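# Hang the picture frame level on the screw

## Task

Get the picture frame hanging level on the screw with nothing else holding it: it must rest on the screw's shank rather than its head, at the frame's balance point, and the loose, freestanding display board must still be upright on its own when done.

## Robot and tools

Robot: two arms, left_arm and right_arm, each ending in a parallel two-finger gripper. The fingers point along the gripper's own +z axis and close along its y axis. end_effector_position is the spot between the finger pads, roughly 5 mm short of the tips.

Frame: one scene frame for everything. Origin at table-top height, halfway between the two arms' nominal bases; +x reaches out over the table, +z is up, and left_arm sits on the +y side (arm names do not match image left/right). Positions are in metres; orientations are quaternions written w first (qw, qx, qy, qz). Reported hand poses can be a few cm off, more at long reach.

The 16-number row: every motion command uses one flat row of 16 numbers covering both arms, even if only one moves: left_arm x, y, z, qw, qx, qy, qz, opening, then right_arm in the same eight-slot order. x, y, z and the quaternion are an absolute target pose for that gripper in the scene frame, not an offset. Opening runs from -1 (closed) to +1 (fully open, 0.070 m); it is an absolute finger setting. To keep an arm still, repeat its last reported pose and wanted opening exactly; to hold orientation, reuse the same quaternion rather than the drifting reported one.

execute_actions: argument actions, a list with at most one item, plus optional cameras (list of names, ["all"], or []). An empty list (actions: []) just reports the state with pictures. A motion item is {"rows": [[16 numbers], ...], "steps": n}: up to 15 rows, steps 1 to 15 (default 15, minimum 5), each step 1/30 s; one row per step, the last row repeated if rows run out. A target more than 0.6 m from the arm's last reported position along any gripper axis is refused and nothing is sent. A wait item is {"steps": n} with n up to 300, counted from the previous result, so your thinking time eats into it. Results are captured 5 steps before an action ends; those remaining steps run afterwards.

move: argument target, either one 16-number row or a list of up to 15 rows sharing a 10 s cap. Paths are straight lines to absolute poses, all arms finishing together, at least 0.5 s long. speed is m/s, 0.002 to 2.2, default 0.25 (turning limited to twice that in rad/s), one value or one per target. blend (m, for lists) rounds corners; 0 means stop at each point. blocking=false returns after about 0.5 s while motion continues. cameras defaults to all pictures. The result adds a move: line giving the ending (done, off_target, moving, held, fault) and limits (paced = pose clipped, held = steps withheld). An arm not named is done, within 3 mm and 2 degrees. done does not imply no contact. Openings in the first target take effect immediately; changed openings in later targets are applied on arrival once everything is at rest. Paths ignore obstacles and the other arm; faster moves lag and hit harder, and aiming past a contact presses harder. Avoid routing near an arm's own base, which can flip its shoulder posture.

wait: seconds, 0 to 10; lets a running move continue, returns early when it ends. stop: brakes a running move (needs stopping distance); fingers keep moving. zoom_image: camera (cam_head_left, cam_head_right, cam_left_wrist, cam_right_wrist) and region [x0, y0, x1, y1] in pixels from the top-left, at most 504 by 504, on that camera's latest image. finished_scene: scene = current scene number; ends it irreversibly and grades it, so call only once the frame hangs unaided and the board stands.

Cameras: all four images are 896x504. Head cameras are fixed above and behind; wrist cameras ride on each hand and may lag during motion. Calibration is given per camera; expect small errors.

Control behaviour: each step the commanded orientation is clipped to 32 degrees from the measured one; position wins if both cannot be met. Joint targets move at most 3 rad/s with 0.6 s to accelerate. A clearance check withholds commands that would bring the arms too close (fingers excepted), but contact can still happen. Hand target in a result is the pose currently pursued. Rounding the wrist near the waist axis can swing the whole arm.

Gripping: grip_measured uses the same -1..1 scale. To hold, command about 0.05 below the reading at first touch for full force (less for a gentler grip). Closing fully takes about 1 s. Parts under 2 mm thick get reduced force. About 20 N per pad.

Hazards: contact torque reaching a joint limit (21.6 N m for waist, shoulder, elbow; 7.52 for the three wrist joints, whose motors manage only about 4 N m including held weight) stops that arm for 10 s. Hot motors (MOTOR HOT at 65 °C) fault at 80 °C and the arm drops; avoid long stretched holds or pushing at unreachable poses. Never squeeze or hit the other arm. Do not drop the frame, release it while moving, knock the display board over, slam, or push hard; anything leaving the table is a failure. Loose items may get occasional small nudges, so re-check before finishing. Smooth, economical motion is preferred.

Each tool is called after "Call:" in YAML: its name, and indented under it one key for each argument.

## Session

Call:
execute_actions:
  actions: []

Call:
zoom_image:
  camera: "cam_head_left"
  region: [300, 0, 660, 200]

Call:
zoom_image:
  camera: "cam_head_right"
  region: [280, 0, 640, 200]

Scene clock: 0.00 s of 4500.00 s.
left_arm: end_effector_position=(+0.4202, +0.3387, +0.3327) grip_measured=+0.98 end_effector_quat_wxyz=(+0.569, -0.093, +0.773, -0.263) | right_arm: end_effector_position=(+0.0592, +0.1070, +0.2848) grip_measured=+0.98 end_effector_quat_wxyz=(-0.315, +0.854, -0.247, -0.332)
Joint positions: left_arm=[0.682 1.54 -1.063 -1.578 0.957 1.346 0.069] | right_arm=[1.098 1.584 -1.251 0.984 0.989 -1.935 0.069]
Joint torques (N m): no reading
Motor temperatures (°C): left_arm=[30 31 32 32 35 30] | right_arm=[29 30 33 34 38 31]
Hand target: left_arm +0.4202, +0.3387, +0.3327; +0.569, -0.093, +0.773, -0.263 | right_arm +0.0592, +0.1070, +0.2848; -0.315, +0.854, -0.247, -0.332
camera_calibration:
cam_left_wrist: T_world_to_cam=[[-0.138711, -0.855812, 0.498343, 0.185923], [-0.79869, -0.200849, -0.567233, 0.592911], [0.585536, -0.476703, -0.655668, 0.255234], [0, 0, 0, 1]] pos_world=[0.349893, 0.399872, 0.411014]
cam_right_wrist: T_world_to_cam=[[0.659904, 0.664249, 0.35114, -0.209496], [0.748492, -0.621906, -0.230199, 0.0814699], [0.0654668, 0.414735, -0.907584, 0.328533], [0, 0, 0, 1]] pos_world=[0.0557595, 0.0535699, 0.390488]

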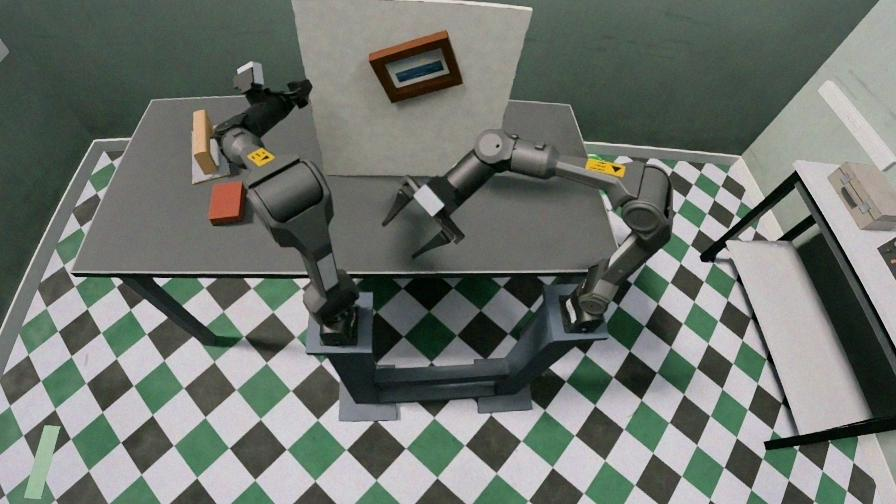

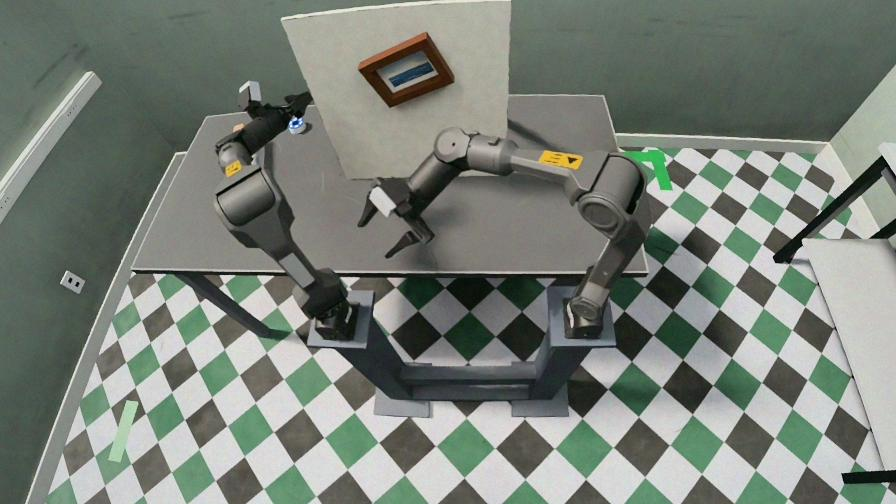

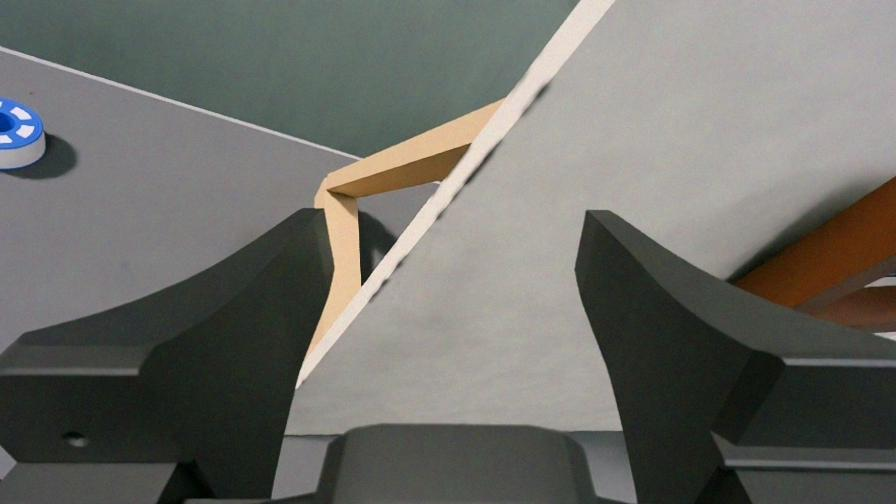

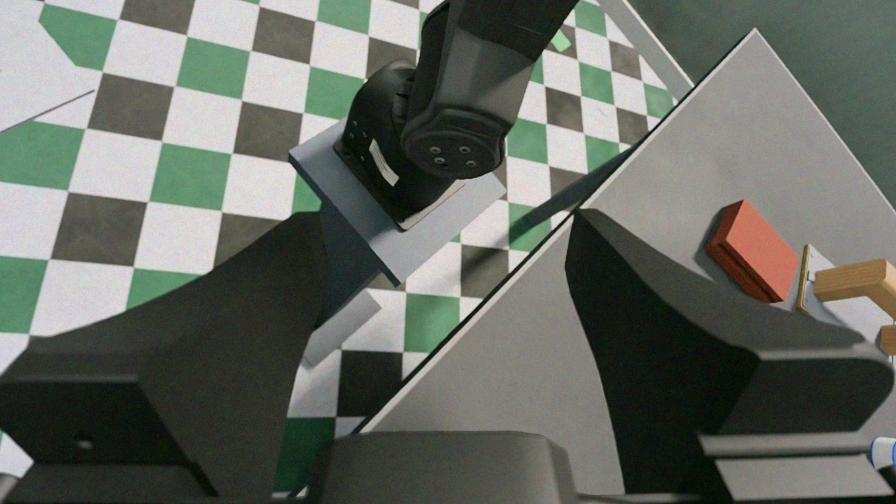

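Scaled by 1.400 from the camera's 896x504 image, which has a finer 1280x720 frame.

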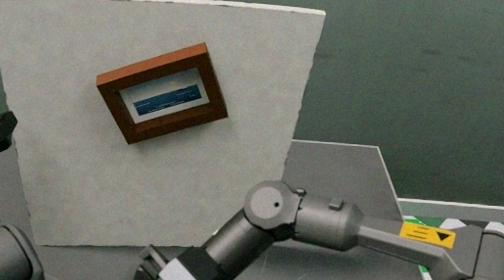

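Scaled by 1.400 from the camera's 896x504 image, which has a finer 1280x720 frame.

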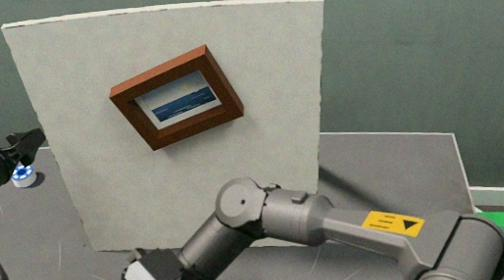

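Call:
move:
  target:
    - [0.25,0.3,0.36,0.445,-0.445,0.5495,-0.5495,1,0.3,-0.3,0.3,0.266,-0.127,0.954,0.046,1]
    - [0.29,0.08,0.345,0.445,-0.445,0.5495,-0.5495,0.43,0.3,-0.3,0.3,0.266,-0.127,0.954,0.046,1]

Call:
zoom_image:
  camera: "cam_head_left"
  region: [355, 20, 475, 140]

Call:
zoom_image:
  camera: "cam_head_right"
  region: [345, 20, 465, 140]

Scene clock: 8.37 s of 4500.00 s.
left_arm: end_effector_position=(+0.2901, +0.0800, +0.3446) grip_measured=+0.43 end_effector_quat_wxyz=(+0.445, -0.445, +0.550, -0.549) | right_arm: end_effector_position=(+0.3001, -0.3001, +0.3000) grip_measured=+0.98 end_effector_quat_wxyz=(+0.266, -0.127, +0.954, +0.046)
Joint positions: left_arm=[-1.002 1.063 -0.513 -1.161 -0.896 -0.607 0.05] | right_arm=[-0.145 1.195 -1.184 0.26 1.163 -0.477 0.069]
Joint torques (N m): left_arm=[-0.1 -3.25 -3.22 0.57 -0.67 0.08] | right_arm=[0.68 -3.65 -3.62 0.31 -0.53 -0.1]
Motor temperatures (°C): left_arm=[30 31 32 32 35 29] | right_arm=[29 30 33 34 38 31]
Hand target: left_arm +0.2900, +0.0800, +0.3450; +0.445, -0.445, +0.550, -0.550 | right_arm +0.3000, -0.3000, +0.3000; +0.266, -0.127, +0.954, +0.046
Off the commanded pose: left_arm 0.000 m, 0 deg | right_arm 0.000 m, 0 deg.
Kept back: nothing.
move: done
camera_calibration:
cam_left_wrist: T_world_to_cam=[[0.0209472, -0.0169276, 0.999637, -0.345634], [-0.719689, -0.694289, 0.00332404, 0.263807], [0.693981, -0.719497, -0.0267261, -0.0127806], [0, 0, 0, 1]] pos_world=[0.205968, 0.168112, 0.34429]
cam_right_wrist: T_world_to_cam=[[0.229402, -0.972817, -0.0316503, -0.350688], [-0.96651, -0.231517, 0.110722, 0.181066], [-0.11504, 0.00519049, -0.993347, 0.452463], [0, 0, 0, 1]] pos_world=[0.307501, -0.301585, 0.418306]

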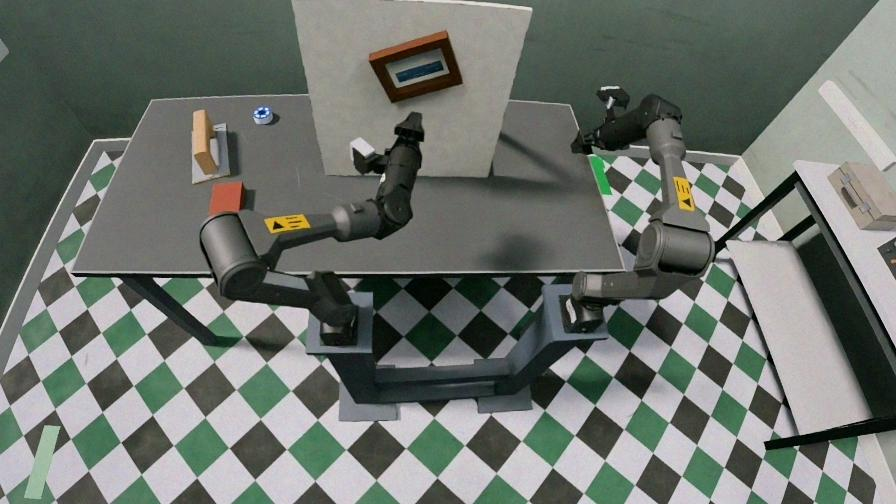

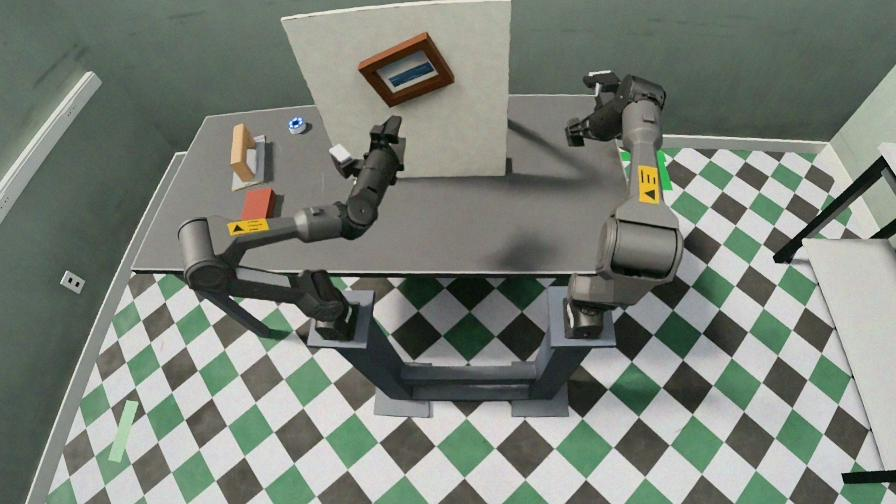

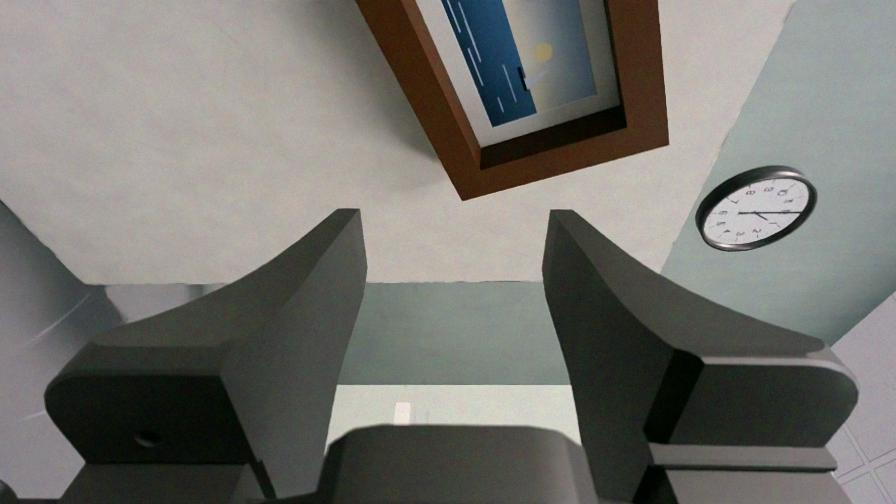

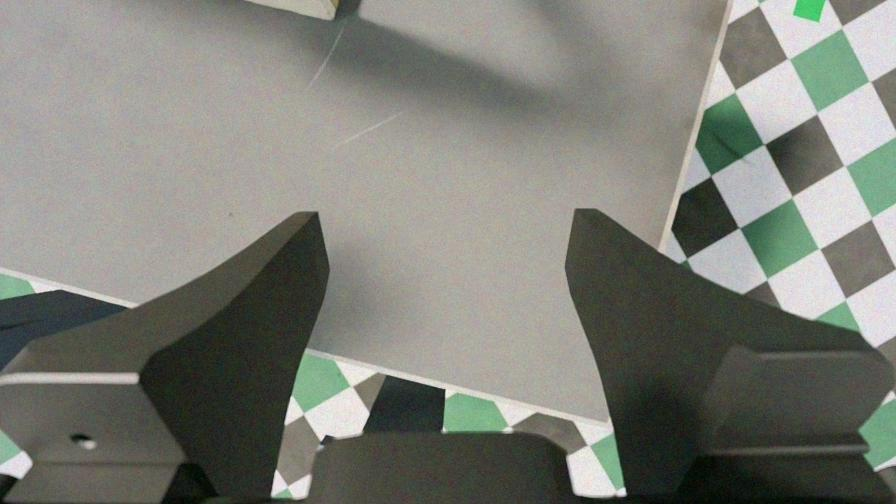

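Scaled by 4.200 from the camera's 896x504 image, which has a finer 1280x720 frame.

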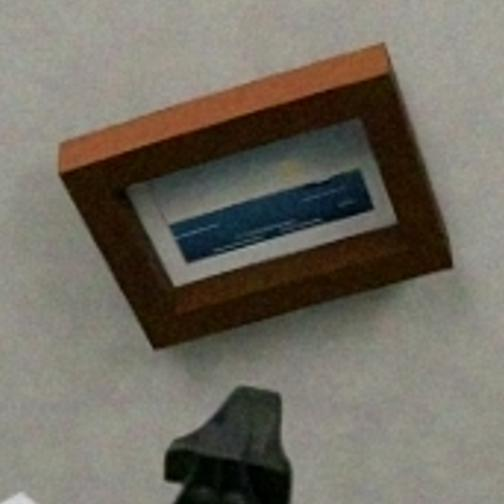

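Scaled by 4.200 from the camera's 896x504 image, which has a finer 1280x720 frame.

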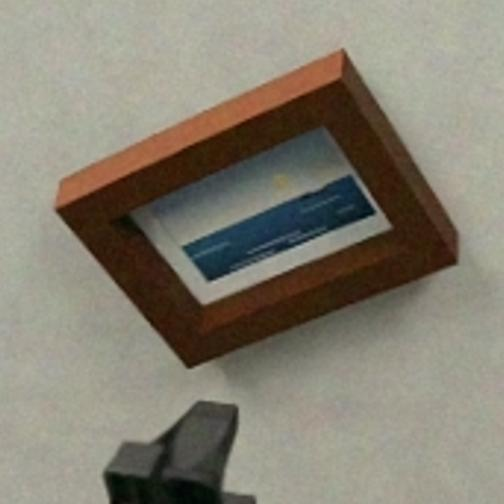

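Call:
move:
  target: [0.37,0.071,0.3255,0.3565,-0.5187,0.4402,-0.6404,0.43,0.3,-0.3,0.3,0.266,-0.127,0.954,0.046,1]
  speed: 0.12

Call:
zoom_image:
  camera: "cam_head_left"
  region: [355, 20, 475, 140]

Call:
zoom_image:
  camera: "cam_head_right"
  region: [345, 20, 465, 140]

Scene clock: 12.20 s of 4500.00 s.
left_arm: end_effector_position=(+0.3702, +0.0709, +0.3251) grip_measured=+0.43 end_effector_quat_wxyz=(-0.356, +0.519, -0.441, +0.640) | right_arm: end_effector_position=(+0.3001, -0.3001, +0.3000) grip_measured=+0.98 end_effector_quat_wxyz=(+0.266, -0.127, +0.954, +0.046)
Joint positions: left_arm=[-0.68 1.398 -0.597 -0.638 -0.906 -1.461 0.05] | right_arm=[-0.145 1.195 -1.184 0.26 1.163 -0.477 0.069]
Joint torques (N m): left_arm=[-0.24 -4.61 -2.82 0.21 -1.29 0.11] | right_arm=[0.65 -3.58 -3.62 0.3 -0.52 -0.08]
Motor temperatures (°C): left_arm=[30 31 32 32 35 29] | right_arm=[29 30 33 34 38 31]
Hand target: left_arm +0.3700, +0.0710, +0.3255; -0.356, +0.519, -0.440, +0.640 | right_arm +0.3000, -0.3000, +0.3000; +0.266, -0.127, +0.954, +0.046
Off the commanded pose: left_arm 0.000 m, 0 deg | right_arm 0.000 m, 0 deg.
Kept back: nothing.
move: done
camera_calibration:
cam_left_wrist: T_world_to_cam=[[0.0215052, 0.34314, 0.939038, -0.333962], [-0.719888, -0.646451, 0.25271, 0.230745], [0.693757, -0.681437, 0.23312, -0.162557], [0, 0, 0, 1]] pos_world=[0.286068, 0.152989, 0.293187]
cam_right_wrist: T_world_to_cam=[[0.229402, -0.972817, -0.0316503, -0.350688], [-0.96651, -0.231517, 0.110722, 0.181066], [-0.11504, 0.00519049, -0.993347, 0.452463], [0, 0, 0, 1]] pos_world=[0.307501, -0.301585, 0.418306]

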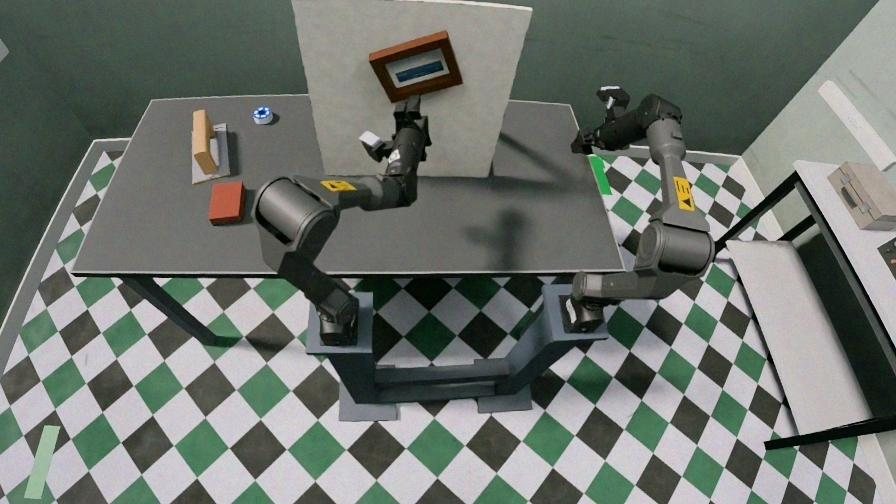

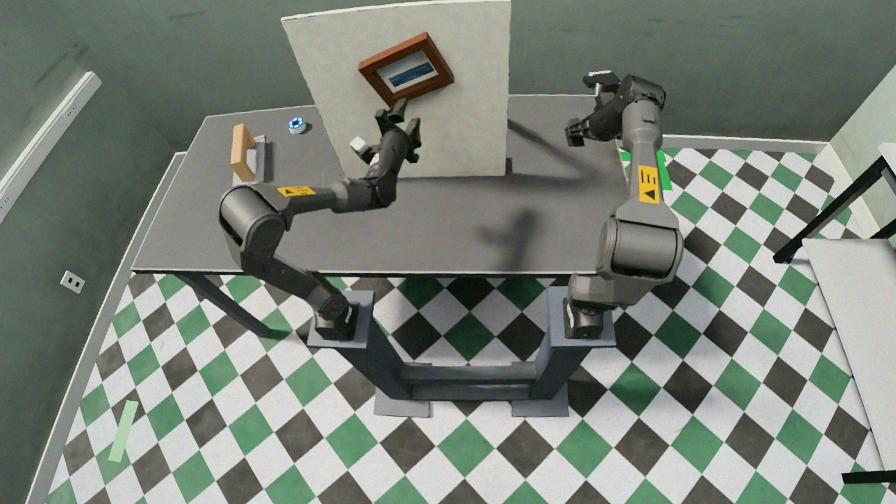

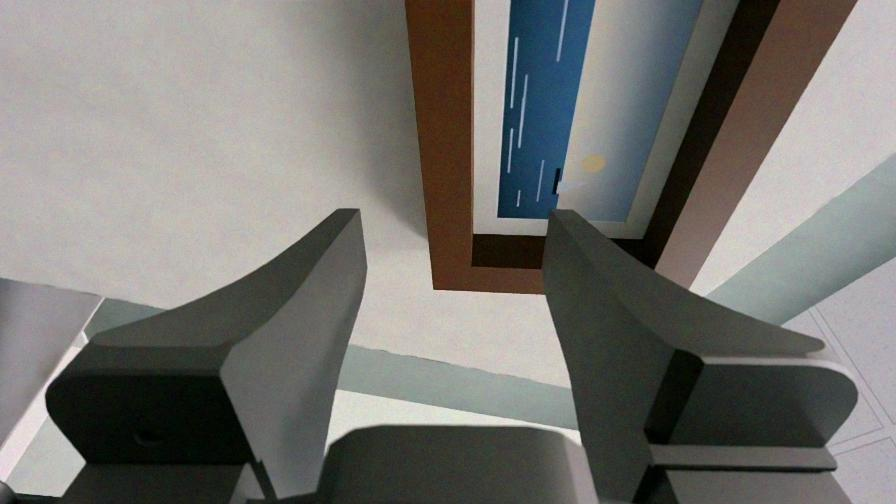

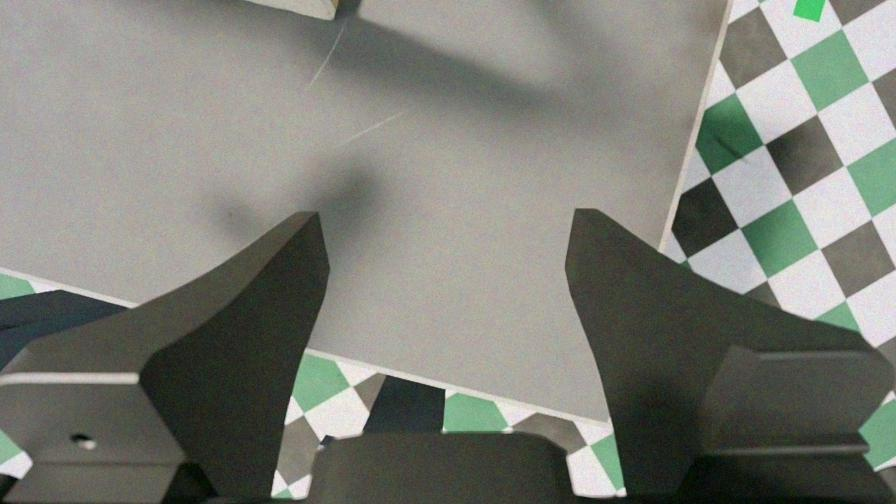

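Scaled by 4.200 from the camera's 896x504 image, which has a finer 1280x720 frame.

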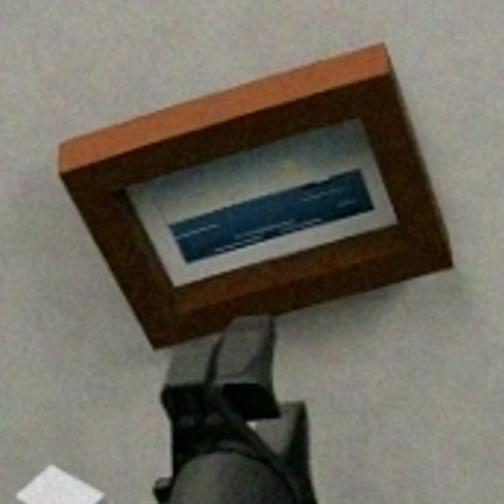

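Scaled by 4.200 from the camera's 896x504 image, which has a finer 1280x720 frame.

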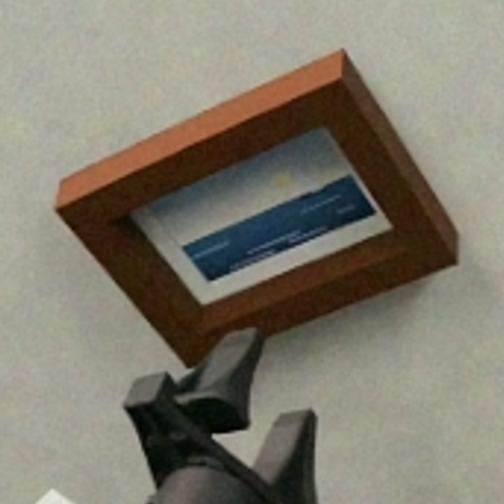

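Call:
move:
  target: [0.43,0.0575,0.3232,0.3474,-0.5248,0.4289,-0.6481,0.43,0.3,-0.3,0.3,0.266,-0.127,0.954,0.046,1]
  speed: 0.06
  cameras: ["cam_left_wrist","cam_head_left","cam_head_right"]

Call:
zoom_image:
  camera: "cam_head_right"
  region: [345, 20, 465, 140]

Scene clock: 14.03 s of 4500.00 s.
left_arm: end_effector_position=(+0.4304, +0.0574, +0.3232) grip_measured=+0.43 end_effector_quat_wxyz=(-0.347, +0.525, -0.429, +0.648) | right_arm: end_effector_position=(+0.3001, -0.3001, +0.3000) grip_measured=+0.98 end_effector_quat_wxyz=(+0.266, -0.127, +0.954, +0.046)
Joint positions: left_arm=[-0.572 1.599 -0.798 -0.51 -0.87 -1.585 0.05] | right_arm=[-0.145 1.195 -1.184 0.26 1.163 -0.477 0.069]
Joint torques (N m): left_arm=[-0.14 -6.2 -2.04 0.21 -1.24 0.05] | right_arm=[0.65 -3.55 -3.61 0.29 -0.51 -0.08]
Motor temperatures (°C): left_arm=[30 31 32 32 35 29] | right_arm=[29 30 33 34 38 31]
Hand target: left_arm +0.4300, +0.0575, +0.3232; -0.347, +0.525, -0.429, +0.648 | right_arm +0.3000, -0.3000, +0.3000; +0.266, -0.127, +0.954, +0.046
Off the commanded pose: left_arm 0.000 m, 0 deg | right_arm 0.000 m, 0 deg.
Kept back: nothing.
move: done
camera_calibration:
cam_left_wrist: T_world_to_cam=[[0.0200646, 0.376387, 0.926245, -0.32605], [-0.719992, -0.637348, 0.274588, 0.258283], [0.693692, -0.672399, 0.258208, -0.221661], [0, 0, 0, 1]] pos_world=[0.346268, 0.138292, 0.288316]
Images, in order (width x height): cam_head_left 896x504, cam_head_right 896x504, cam_left_wrist 896x504.

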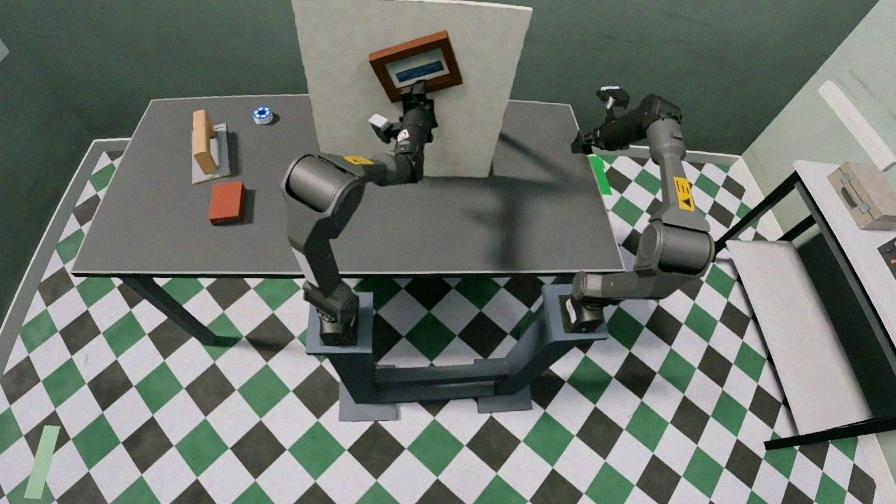

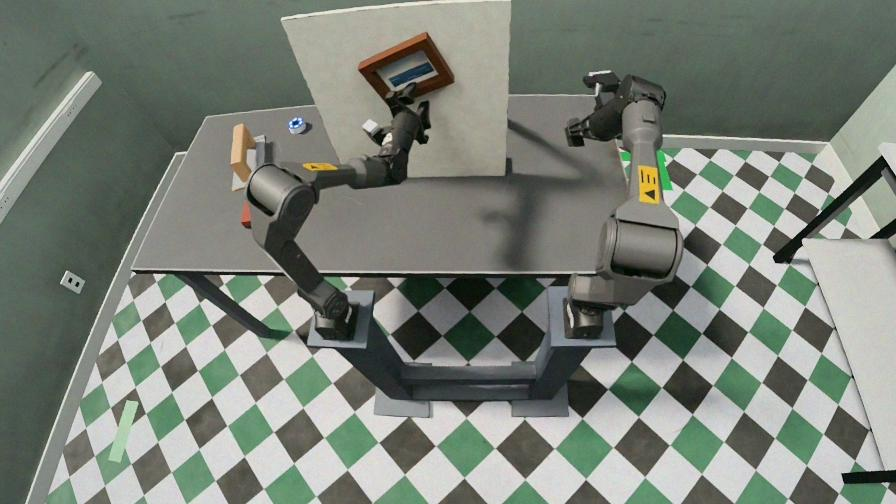

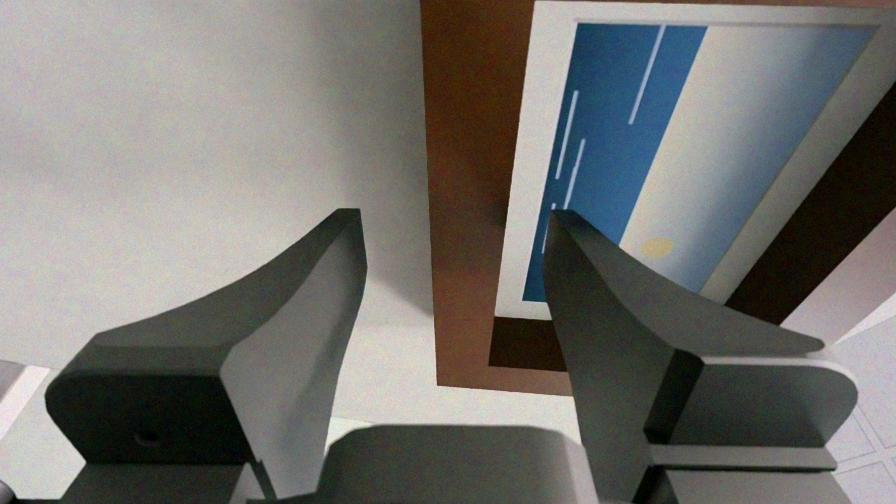

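Scaled by 4.200 from the camera's 896x504 image, which has a finer 1280x720 frame.

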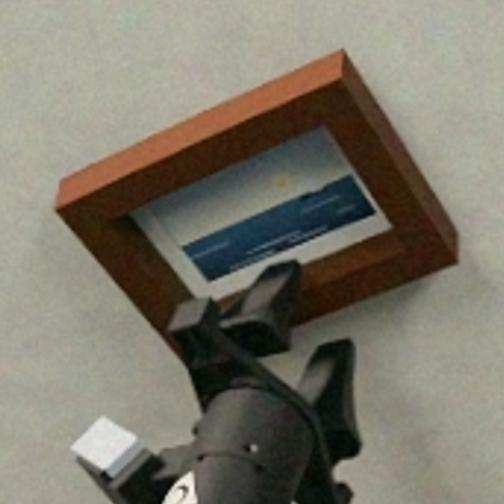

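Call:
move:
  target: [0.438,0.0573,0.3265,0.3474,-0.5248,0.4289,-0.6481,0.1,0.3,-0.3,0.3,0.266,-0.127,0.954,0.046,1]
  speed: 0.04
  cameras: ["cam_left_wrist","cam_head_left","cam_head_right"]

Call:
zoom_image:
  camera: "cam_head_right"
  region: [345, 20, 465, 140]

Scene clock: 15.23 s of 4500.00 s.
left_arm: end_effector_position=(+0.4380, +0.0573, +0.3268) grip_measured=+0.10 end_effector_quat_wxyz=(-0.348, +0.525, -0.429, +0.648) | right_arm: end_effector_position=(+0.3001, -0.3001, +0.3000) grip_measured=+0.98 end_effector_quat_wxyz=(+0.266, -0.127, +0.954, +0.046)
Joint positions: left_arm=[-0.555 1.612 -0.831 -0.499 -0.847 -1.586 0.039] | right_arm=[-0.145 1.195 -1.184 0.26 1.163 -0.477 0.069]
Joint torques (N m): left_arm=[0.24 -4.96 -2.89 0.37 -1.21 -0.11] | right_arm=[0.65 -3.55 -3.62 0.29 -0.5 -0.06]
Motor temperatures (°C): left_arm=[30 31 32 32 35 29] | right_arm=[29 30 33 34 38 31]
Hand target: left_arm +0.4380, +0.0573, +0.3265; -0.347, +0.525, -0.429, +0.648 | right_arm +0.3000, -0.3000, +0.3000; +0.266, -0.127, +0.954, +0.046
Off the commanded pose: left_arm 0.000 m, 0 deg | right_arm 0.000 m, 0 deg.
Kept back: nothing.
move: done
camera_calibration:
cam_left_wrist: T_world_to_cam=[[0.0198634, 0.375829, 0.926476, -0.32942], [-0.720243, -0.637328, 0.273976, 0.263039], [0.693437, -0.672731, 0.258029, -0.227811], [0, 0, 0, 1]] pos_world=[0.353968, 0.138192, 0.291915]
Images, in order (width x height): cam_head_left 896x504, cam_head_right 896x504, cam_left_wrist 896x504.

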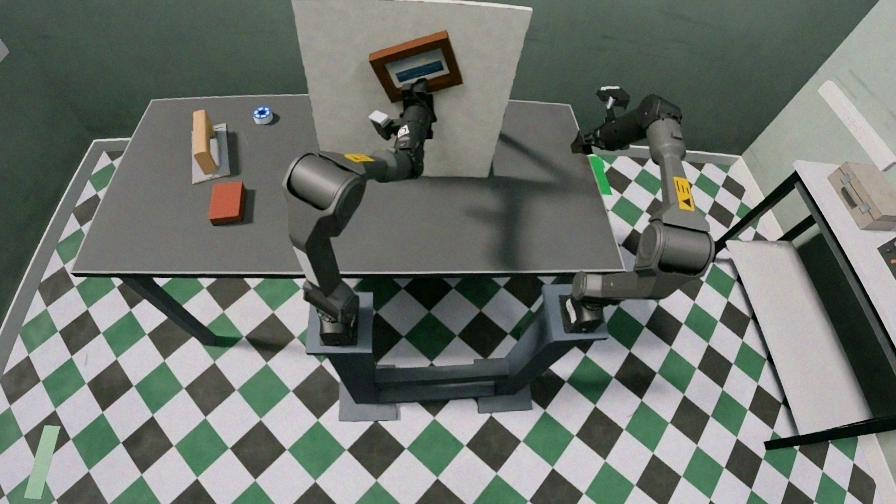

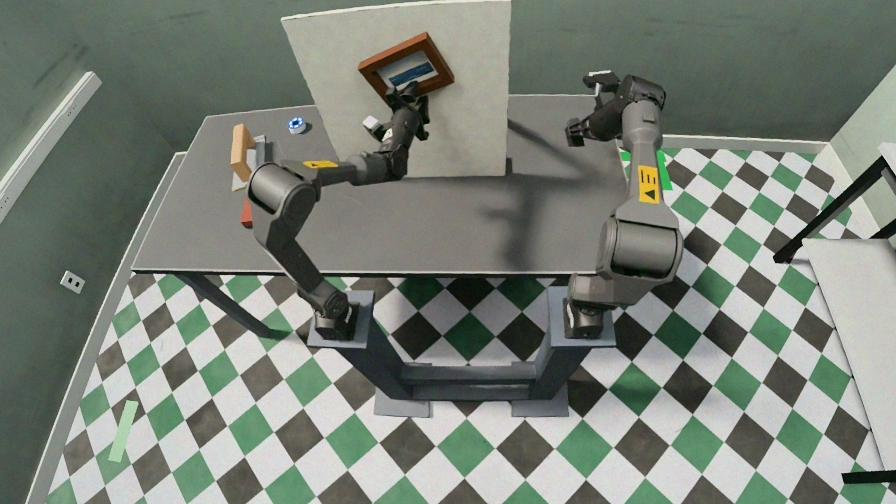

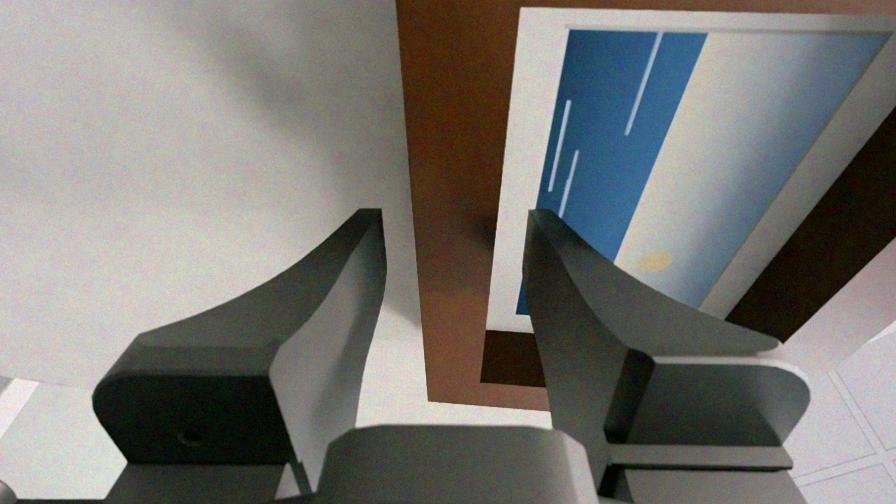

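Scaled by 4.200 from the camera's 896x504 image, which has a finer 1280x720 frame.

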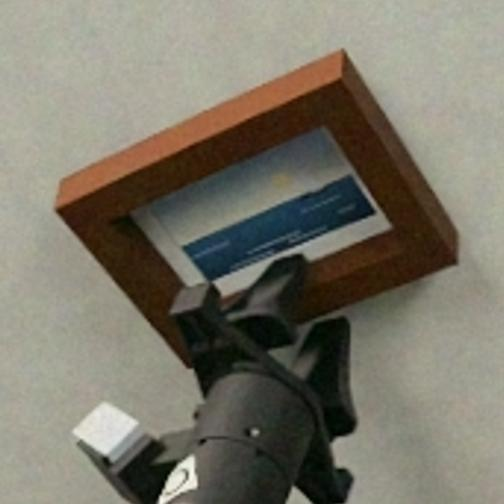

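Call:
move:
  target:
    - [0.444,0.056,0.3266,0.3474,-0.5248,0.4289,-0.6481,0.1,0.3,-0.3,0.3,0.266,-0.127,0.954,0.046,1]
    - [0.444,0.056,0.3266,0.3474,-0.5248,0.4289,-0.6481,-0.3,0.3,-0.3,0.3,0.266,-0.127,0.954,0.046,1]
  speed: 0.04
  cameras: ["cam_left_wrist","cam_head_right"]

Call:
zoom_image:
  camera: "cam_left_wrist"
  region: [330, 130, 590, 330]

Scene clock: 16.77 s of 4500.00 s.
left_arm: end_effector_position=(+0.4439, +0.0559, +0.3266) grip_measured=-0.30 end_effector_quat_wxyz=(-0.347, +0.525, -0.429, +0.648) | right_arm: end_effector_position=(+0.3001, -0.3001, +0.3000) grip_measured=+0.98 end_effector_quat_wxyz=(+0.266, -0.127, +0.954, +0.046)
Joint positions: left_arm=[-0.548 1.63 -0.853 -0.491 -0.839 -1.59 0.024] | right_arm=[-0.145 1.195 -1.184 0.26 1.163 -0.477 0.069]
Joint torques (N m): left_arm=[0.11 -5.91 -2.75 0.32 -1.18 -0.06] | right_arm=[0.59 -3.51 -3.63 0.28 -0.5 -0.05]
Motor temperatures (°C): left_arm=[30 31 32 32 35 29] | right_arm=[29 30 33 34 38 31]
Hand target: left_arm +0.4440, +0.0560, +0.3266; -0.347, +0.525, -0.429, +0.648 | right_arm +0.3000, -0.3000, +0.3000; +0.266, -0.127, +0.954, +0.046
Off the commanded pose: left_arm 0.000 m, 0 deg | right_arm 0.000 m, 0 deg.
Kept back: nothing.
move: done
camera_calibration:
cam_left_wrist: T_world_to_cam=[[0.0203701, 0.3757, 0.926517, -0.329095], [-0.720202, -0.63726, 0.274241, 0.266322], [0.693465, -0.672866, 0.257599, -0.232684], [0, 0, 0, 1]] pos_world=[0.359868, 0.136792, 0.291815]
Images, in order (width x height): cam_head_right 896x504, cam_left_wrist 896x504.

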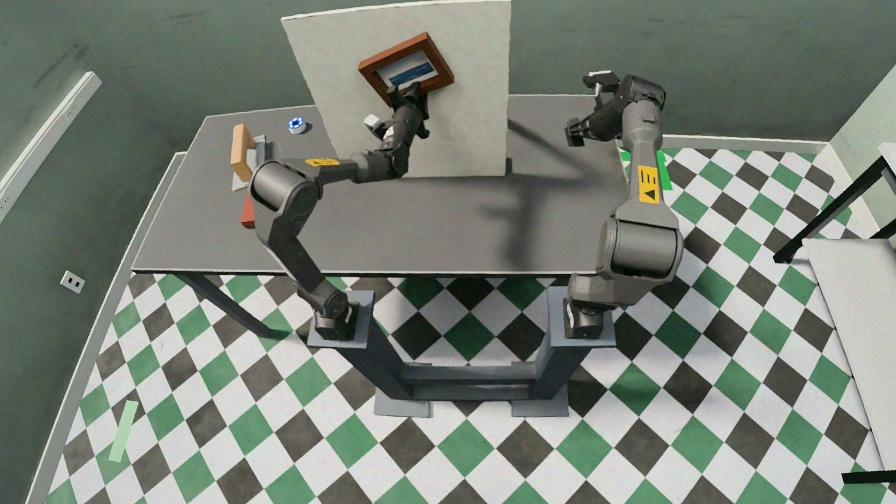

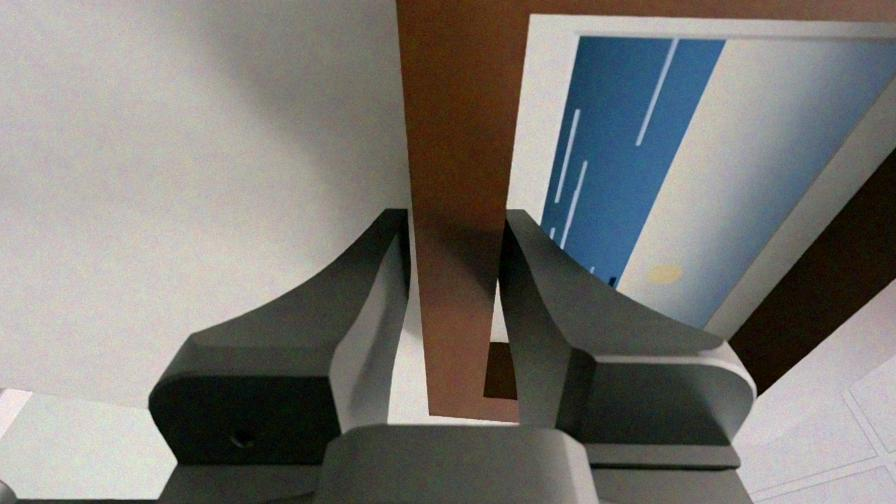

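Scaled by 1.938 from the camera's 896x504 image, which has a finer 1280x720 frame.

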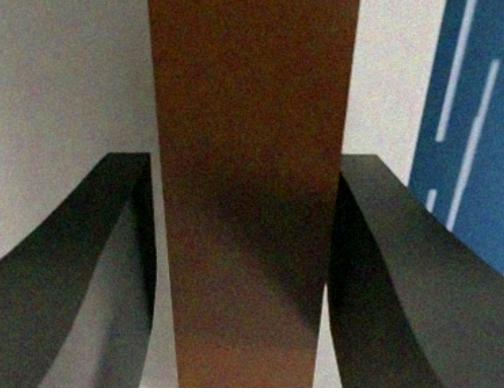

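Call:
move:
  target:
    - [0.444,0.0562,0.3271,0.3474,-0.5248,0.4289,-0.6481,-0.3,0.3,-0.3,0.3,0.266,-0.127,0.954,0.046,1]
    - [0.444,0.0562,0.3271,0.3474,-0.5248,0.4289,-0.6481,-0.5,0.3,-0.3,0.3,0.266,-0.127,0.954,0.046,1]
  speed: 0.04
  cameras: ["cam_left_wrist","cam_head_left","cam_head_right"]

Call:
zoom_image:
  camera: "cam_head_right"
  region: [345, 20, 465, 140]

Scene clock: 18.30 s of 4500.00 s.
left_arm: end_effector_position=(+0.4439, +0.0563, +0.3277) grip_measured=-0.44 end_effector_quat_wxyz=(-0.348, +0.524, -0.428, +0.648) | right_arm: end_effector_position=(+0.3001, -0.3001, +0.3000) grip_measured=+0.98 end_effector_quat_wxyz=(+0.266, -0.127, +0.954, +0.046)
Joint positions: left_arm=[-0.547 1.628 -0.854 -0.491 -0.839 -1.589 0.02] | right_arm=[-0.145 1.195 -1.184 0.26 1.163 -0.477 0.069]
Joint torques (N m): left_arm=[0.26 -5.84 -2.28 -0.22 -0.42 -0.24] | right_arm=[0.57 -3.48 -3.64 0.28 -0.49 -0.05]
Motor temperatures (°C): left_arm=[30 31 32 32 35 29] | right_arm=[29 30 33 34 38 31]
Hand target: left_arm +0.4440, +0.0562, +0.3271; -0.347, +0.525, -0.429, +0.648 | right_arm +0.3000, -0.3000, +0.3000; +0.266, -0.127, +0.954, +0.046
Off the commanded pose: left_arm 0.001 m, 0 deg | right_arm 0.000 m, 0 deg.
Kept back: nothing.
move: done
camera_calibration:
cam_left_wrist: T_world_to_cam=[[0.0184117, 0.376063, 0.926411, -0.329394], [-0.720284, -0.637635, 0.273153, 0.26673], [0.693435, -0.672308, 0.259132, -0.233161], [0, 0, 0, 1]] pos_world=[0.359868, 0.137192, 0.292716]
Images, in order (width x height): cam_head_left 896x504, cam_head_right 896x504, cam_left_wrist 896x504.

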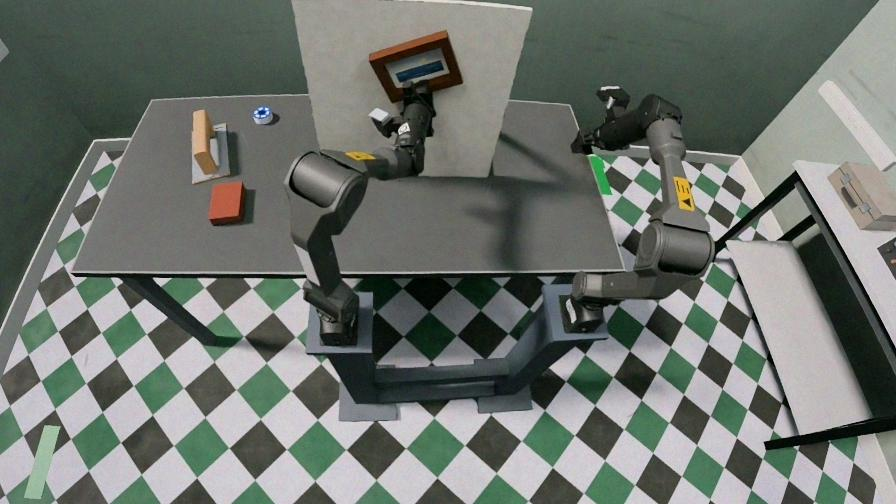

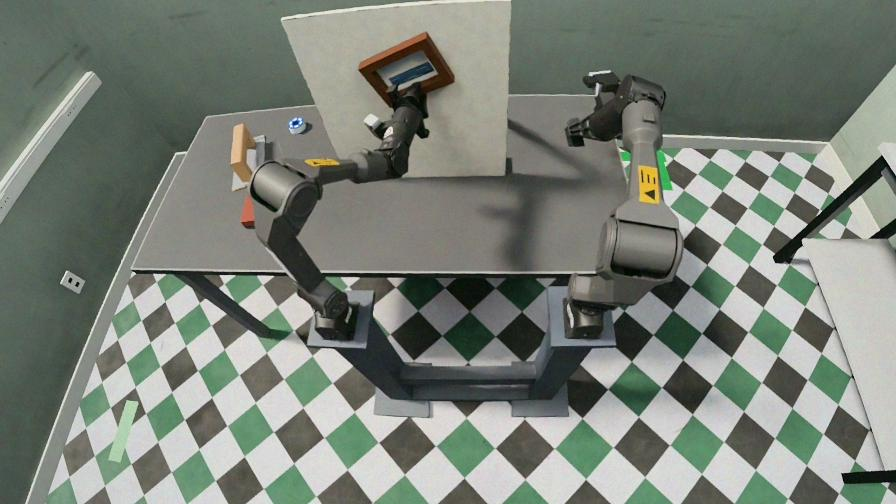

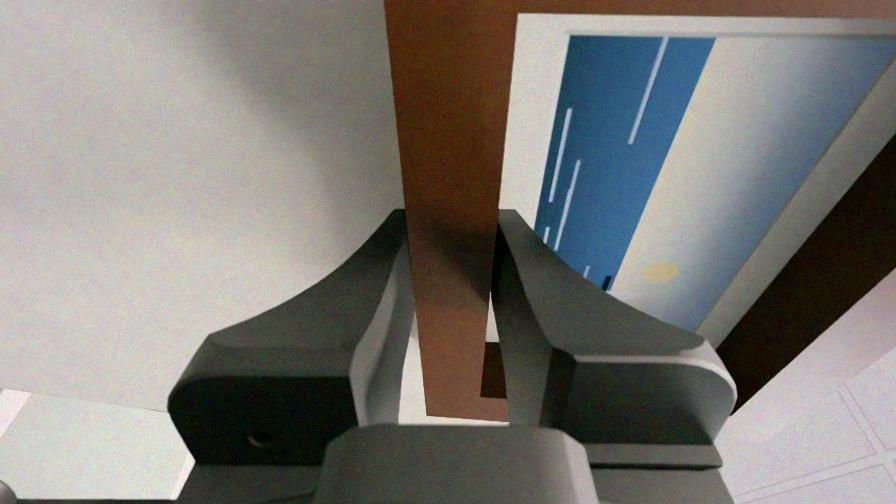

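Scaled by 4.200 from the camera's 896x504 image, which has a finer 1280x720 frame.

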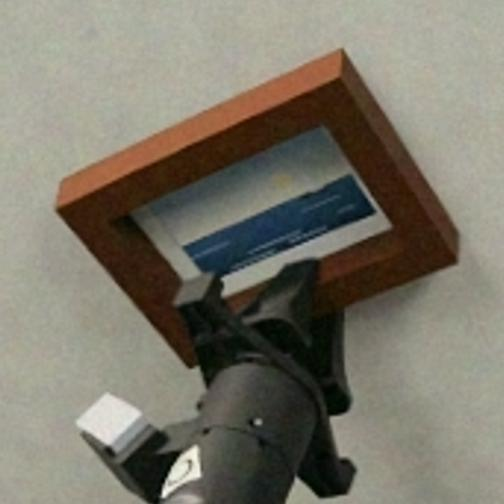

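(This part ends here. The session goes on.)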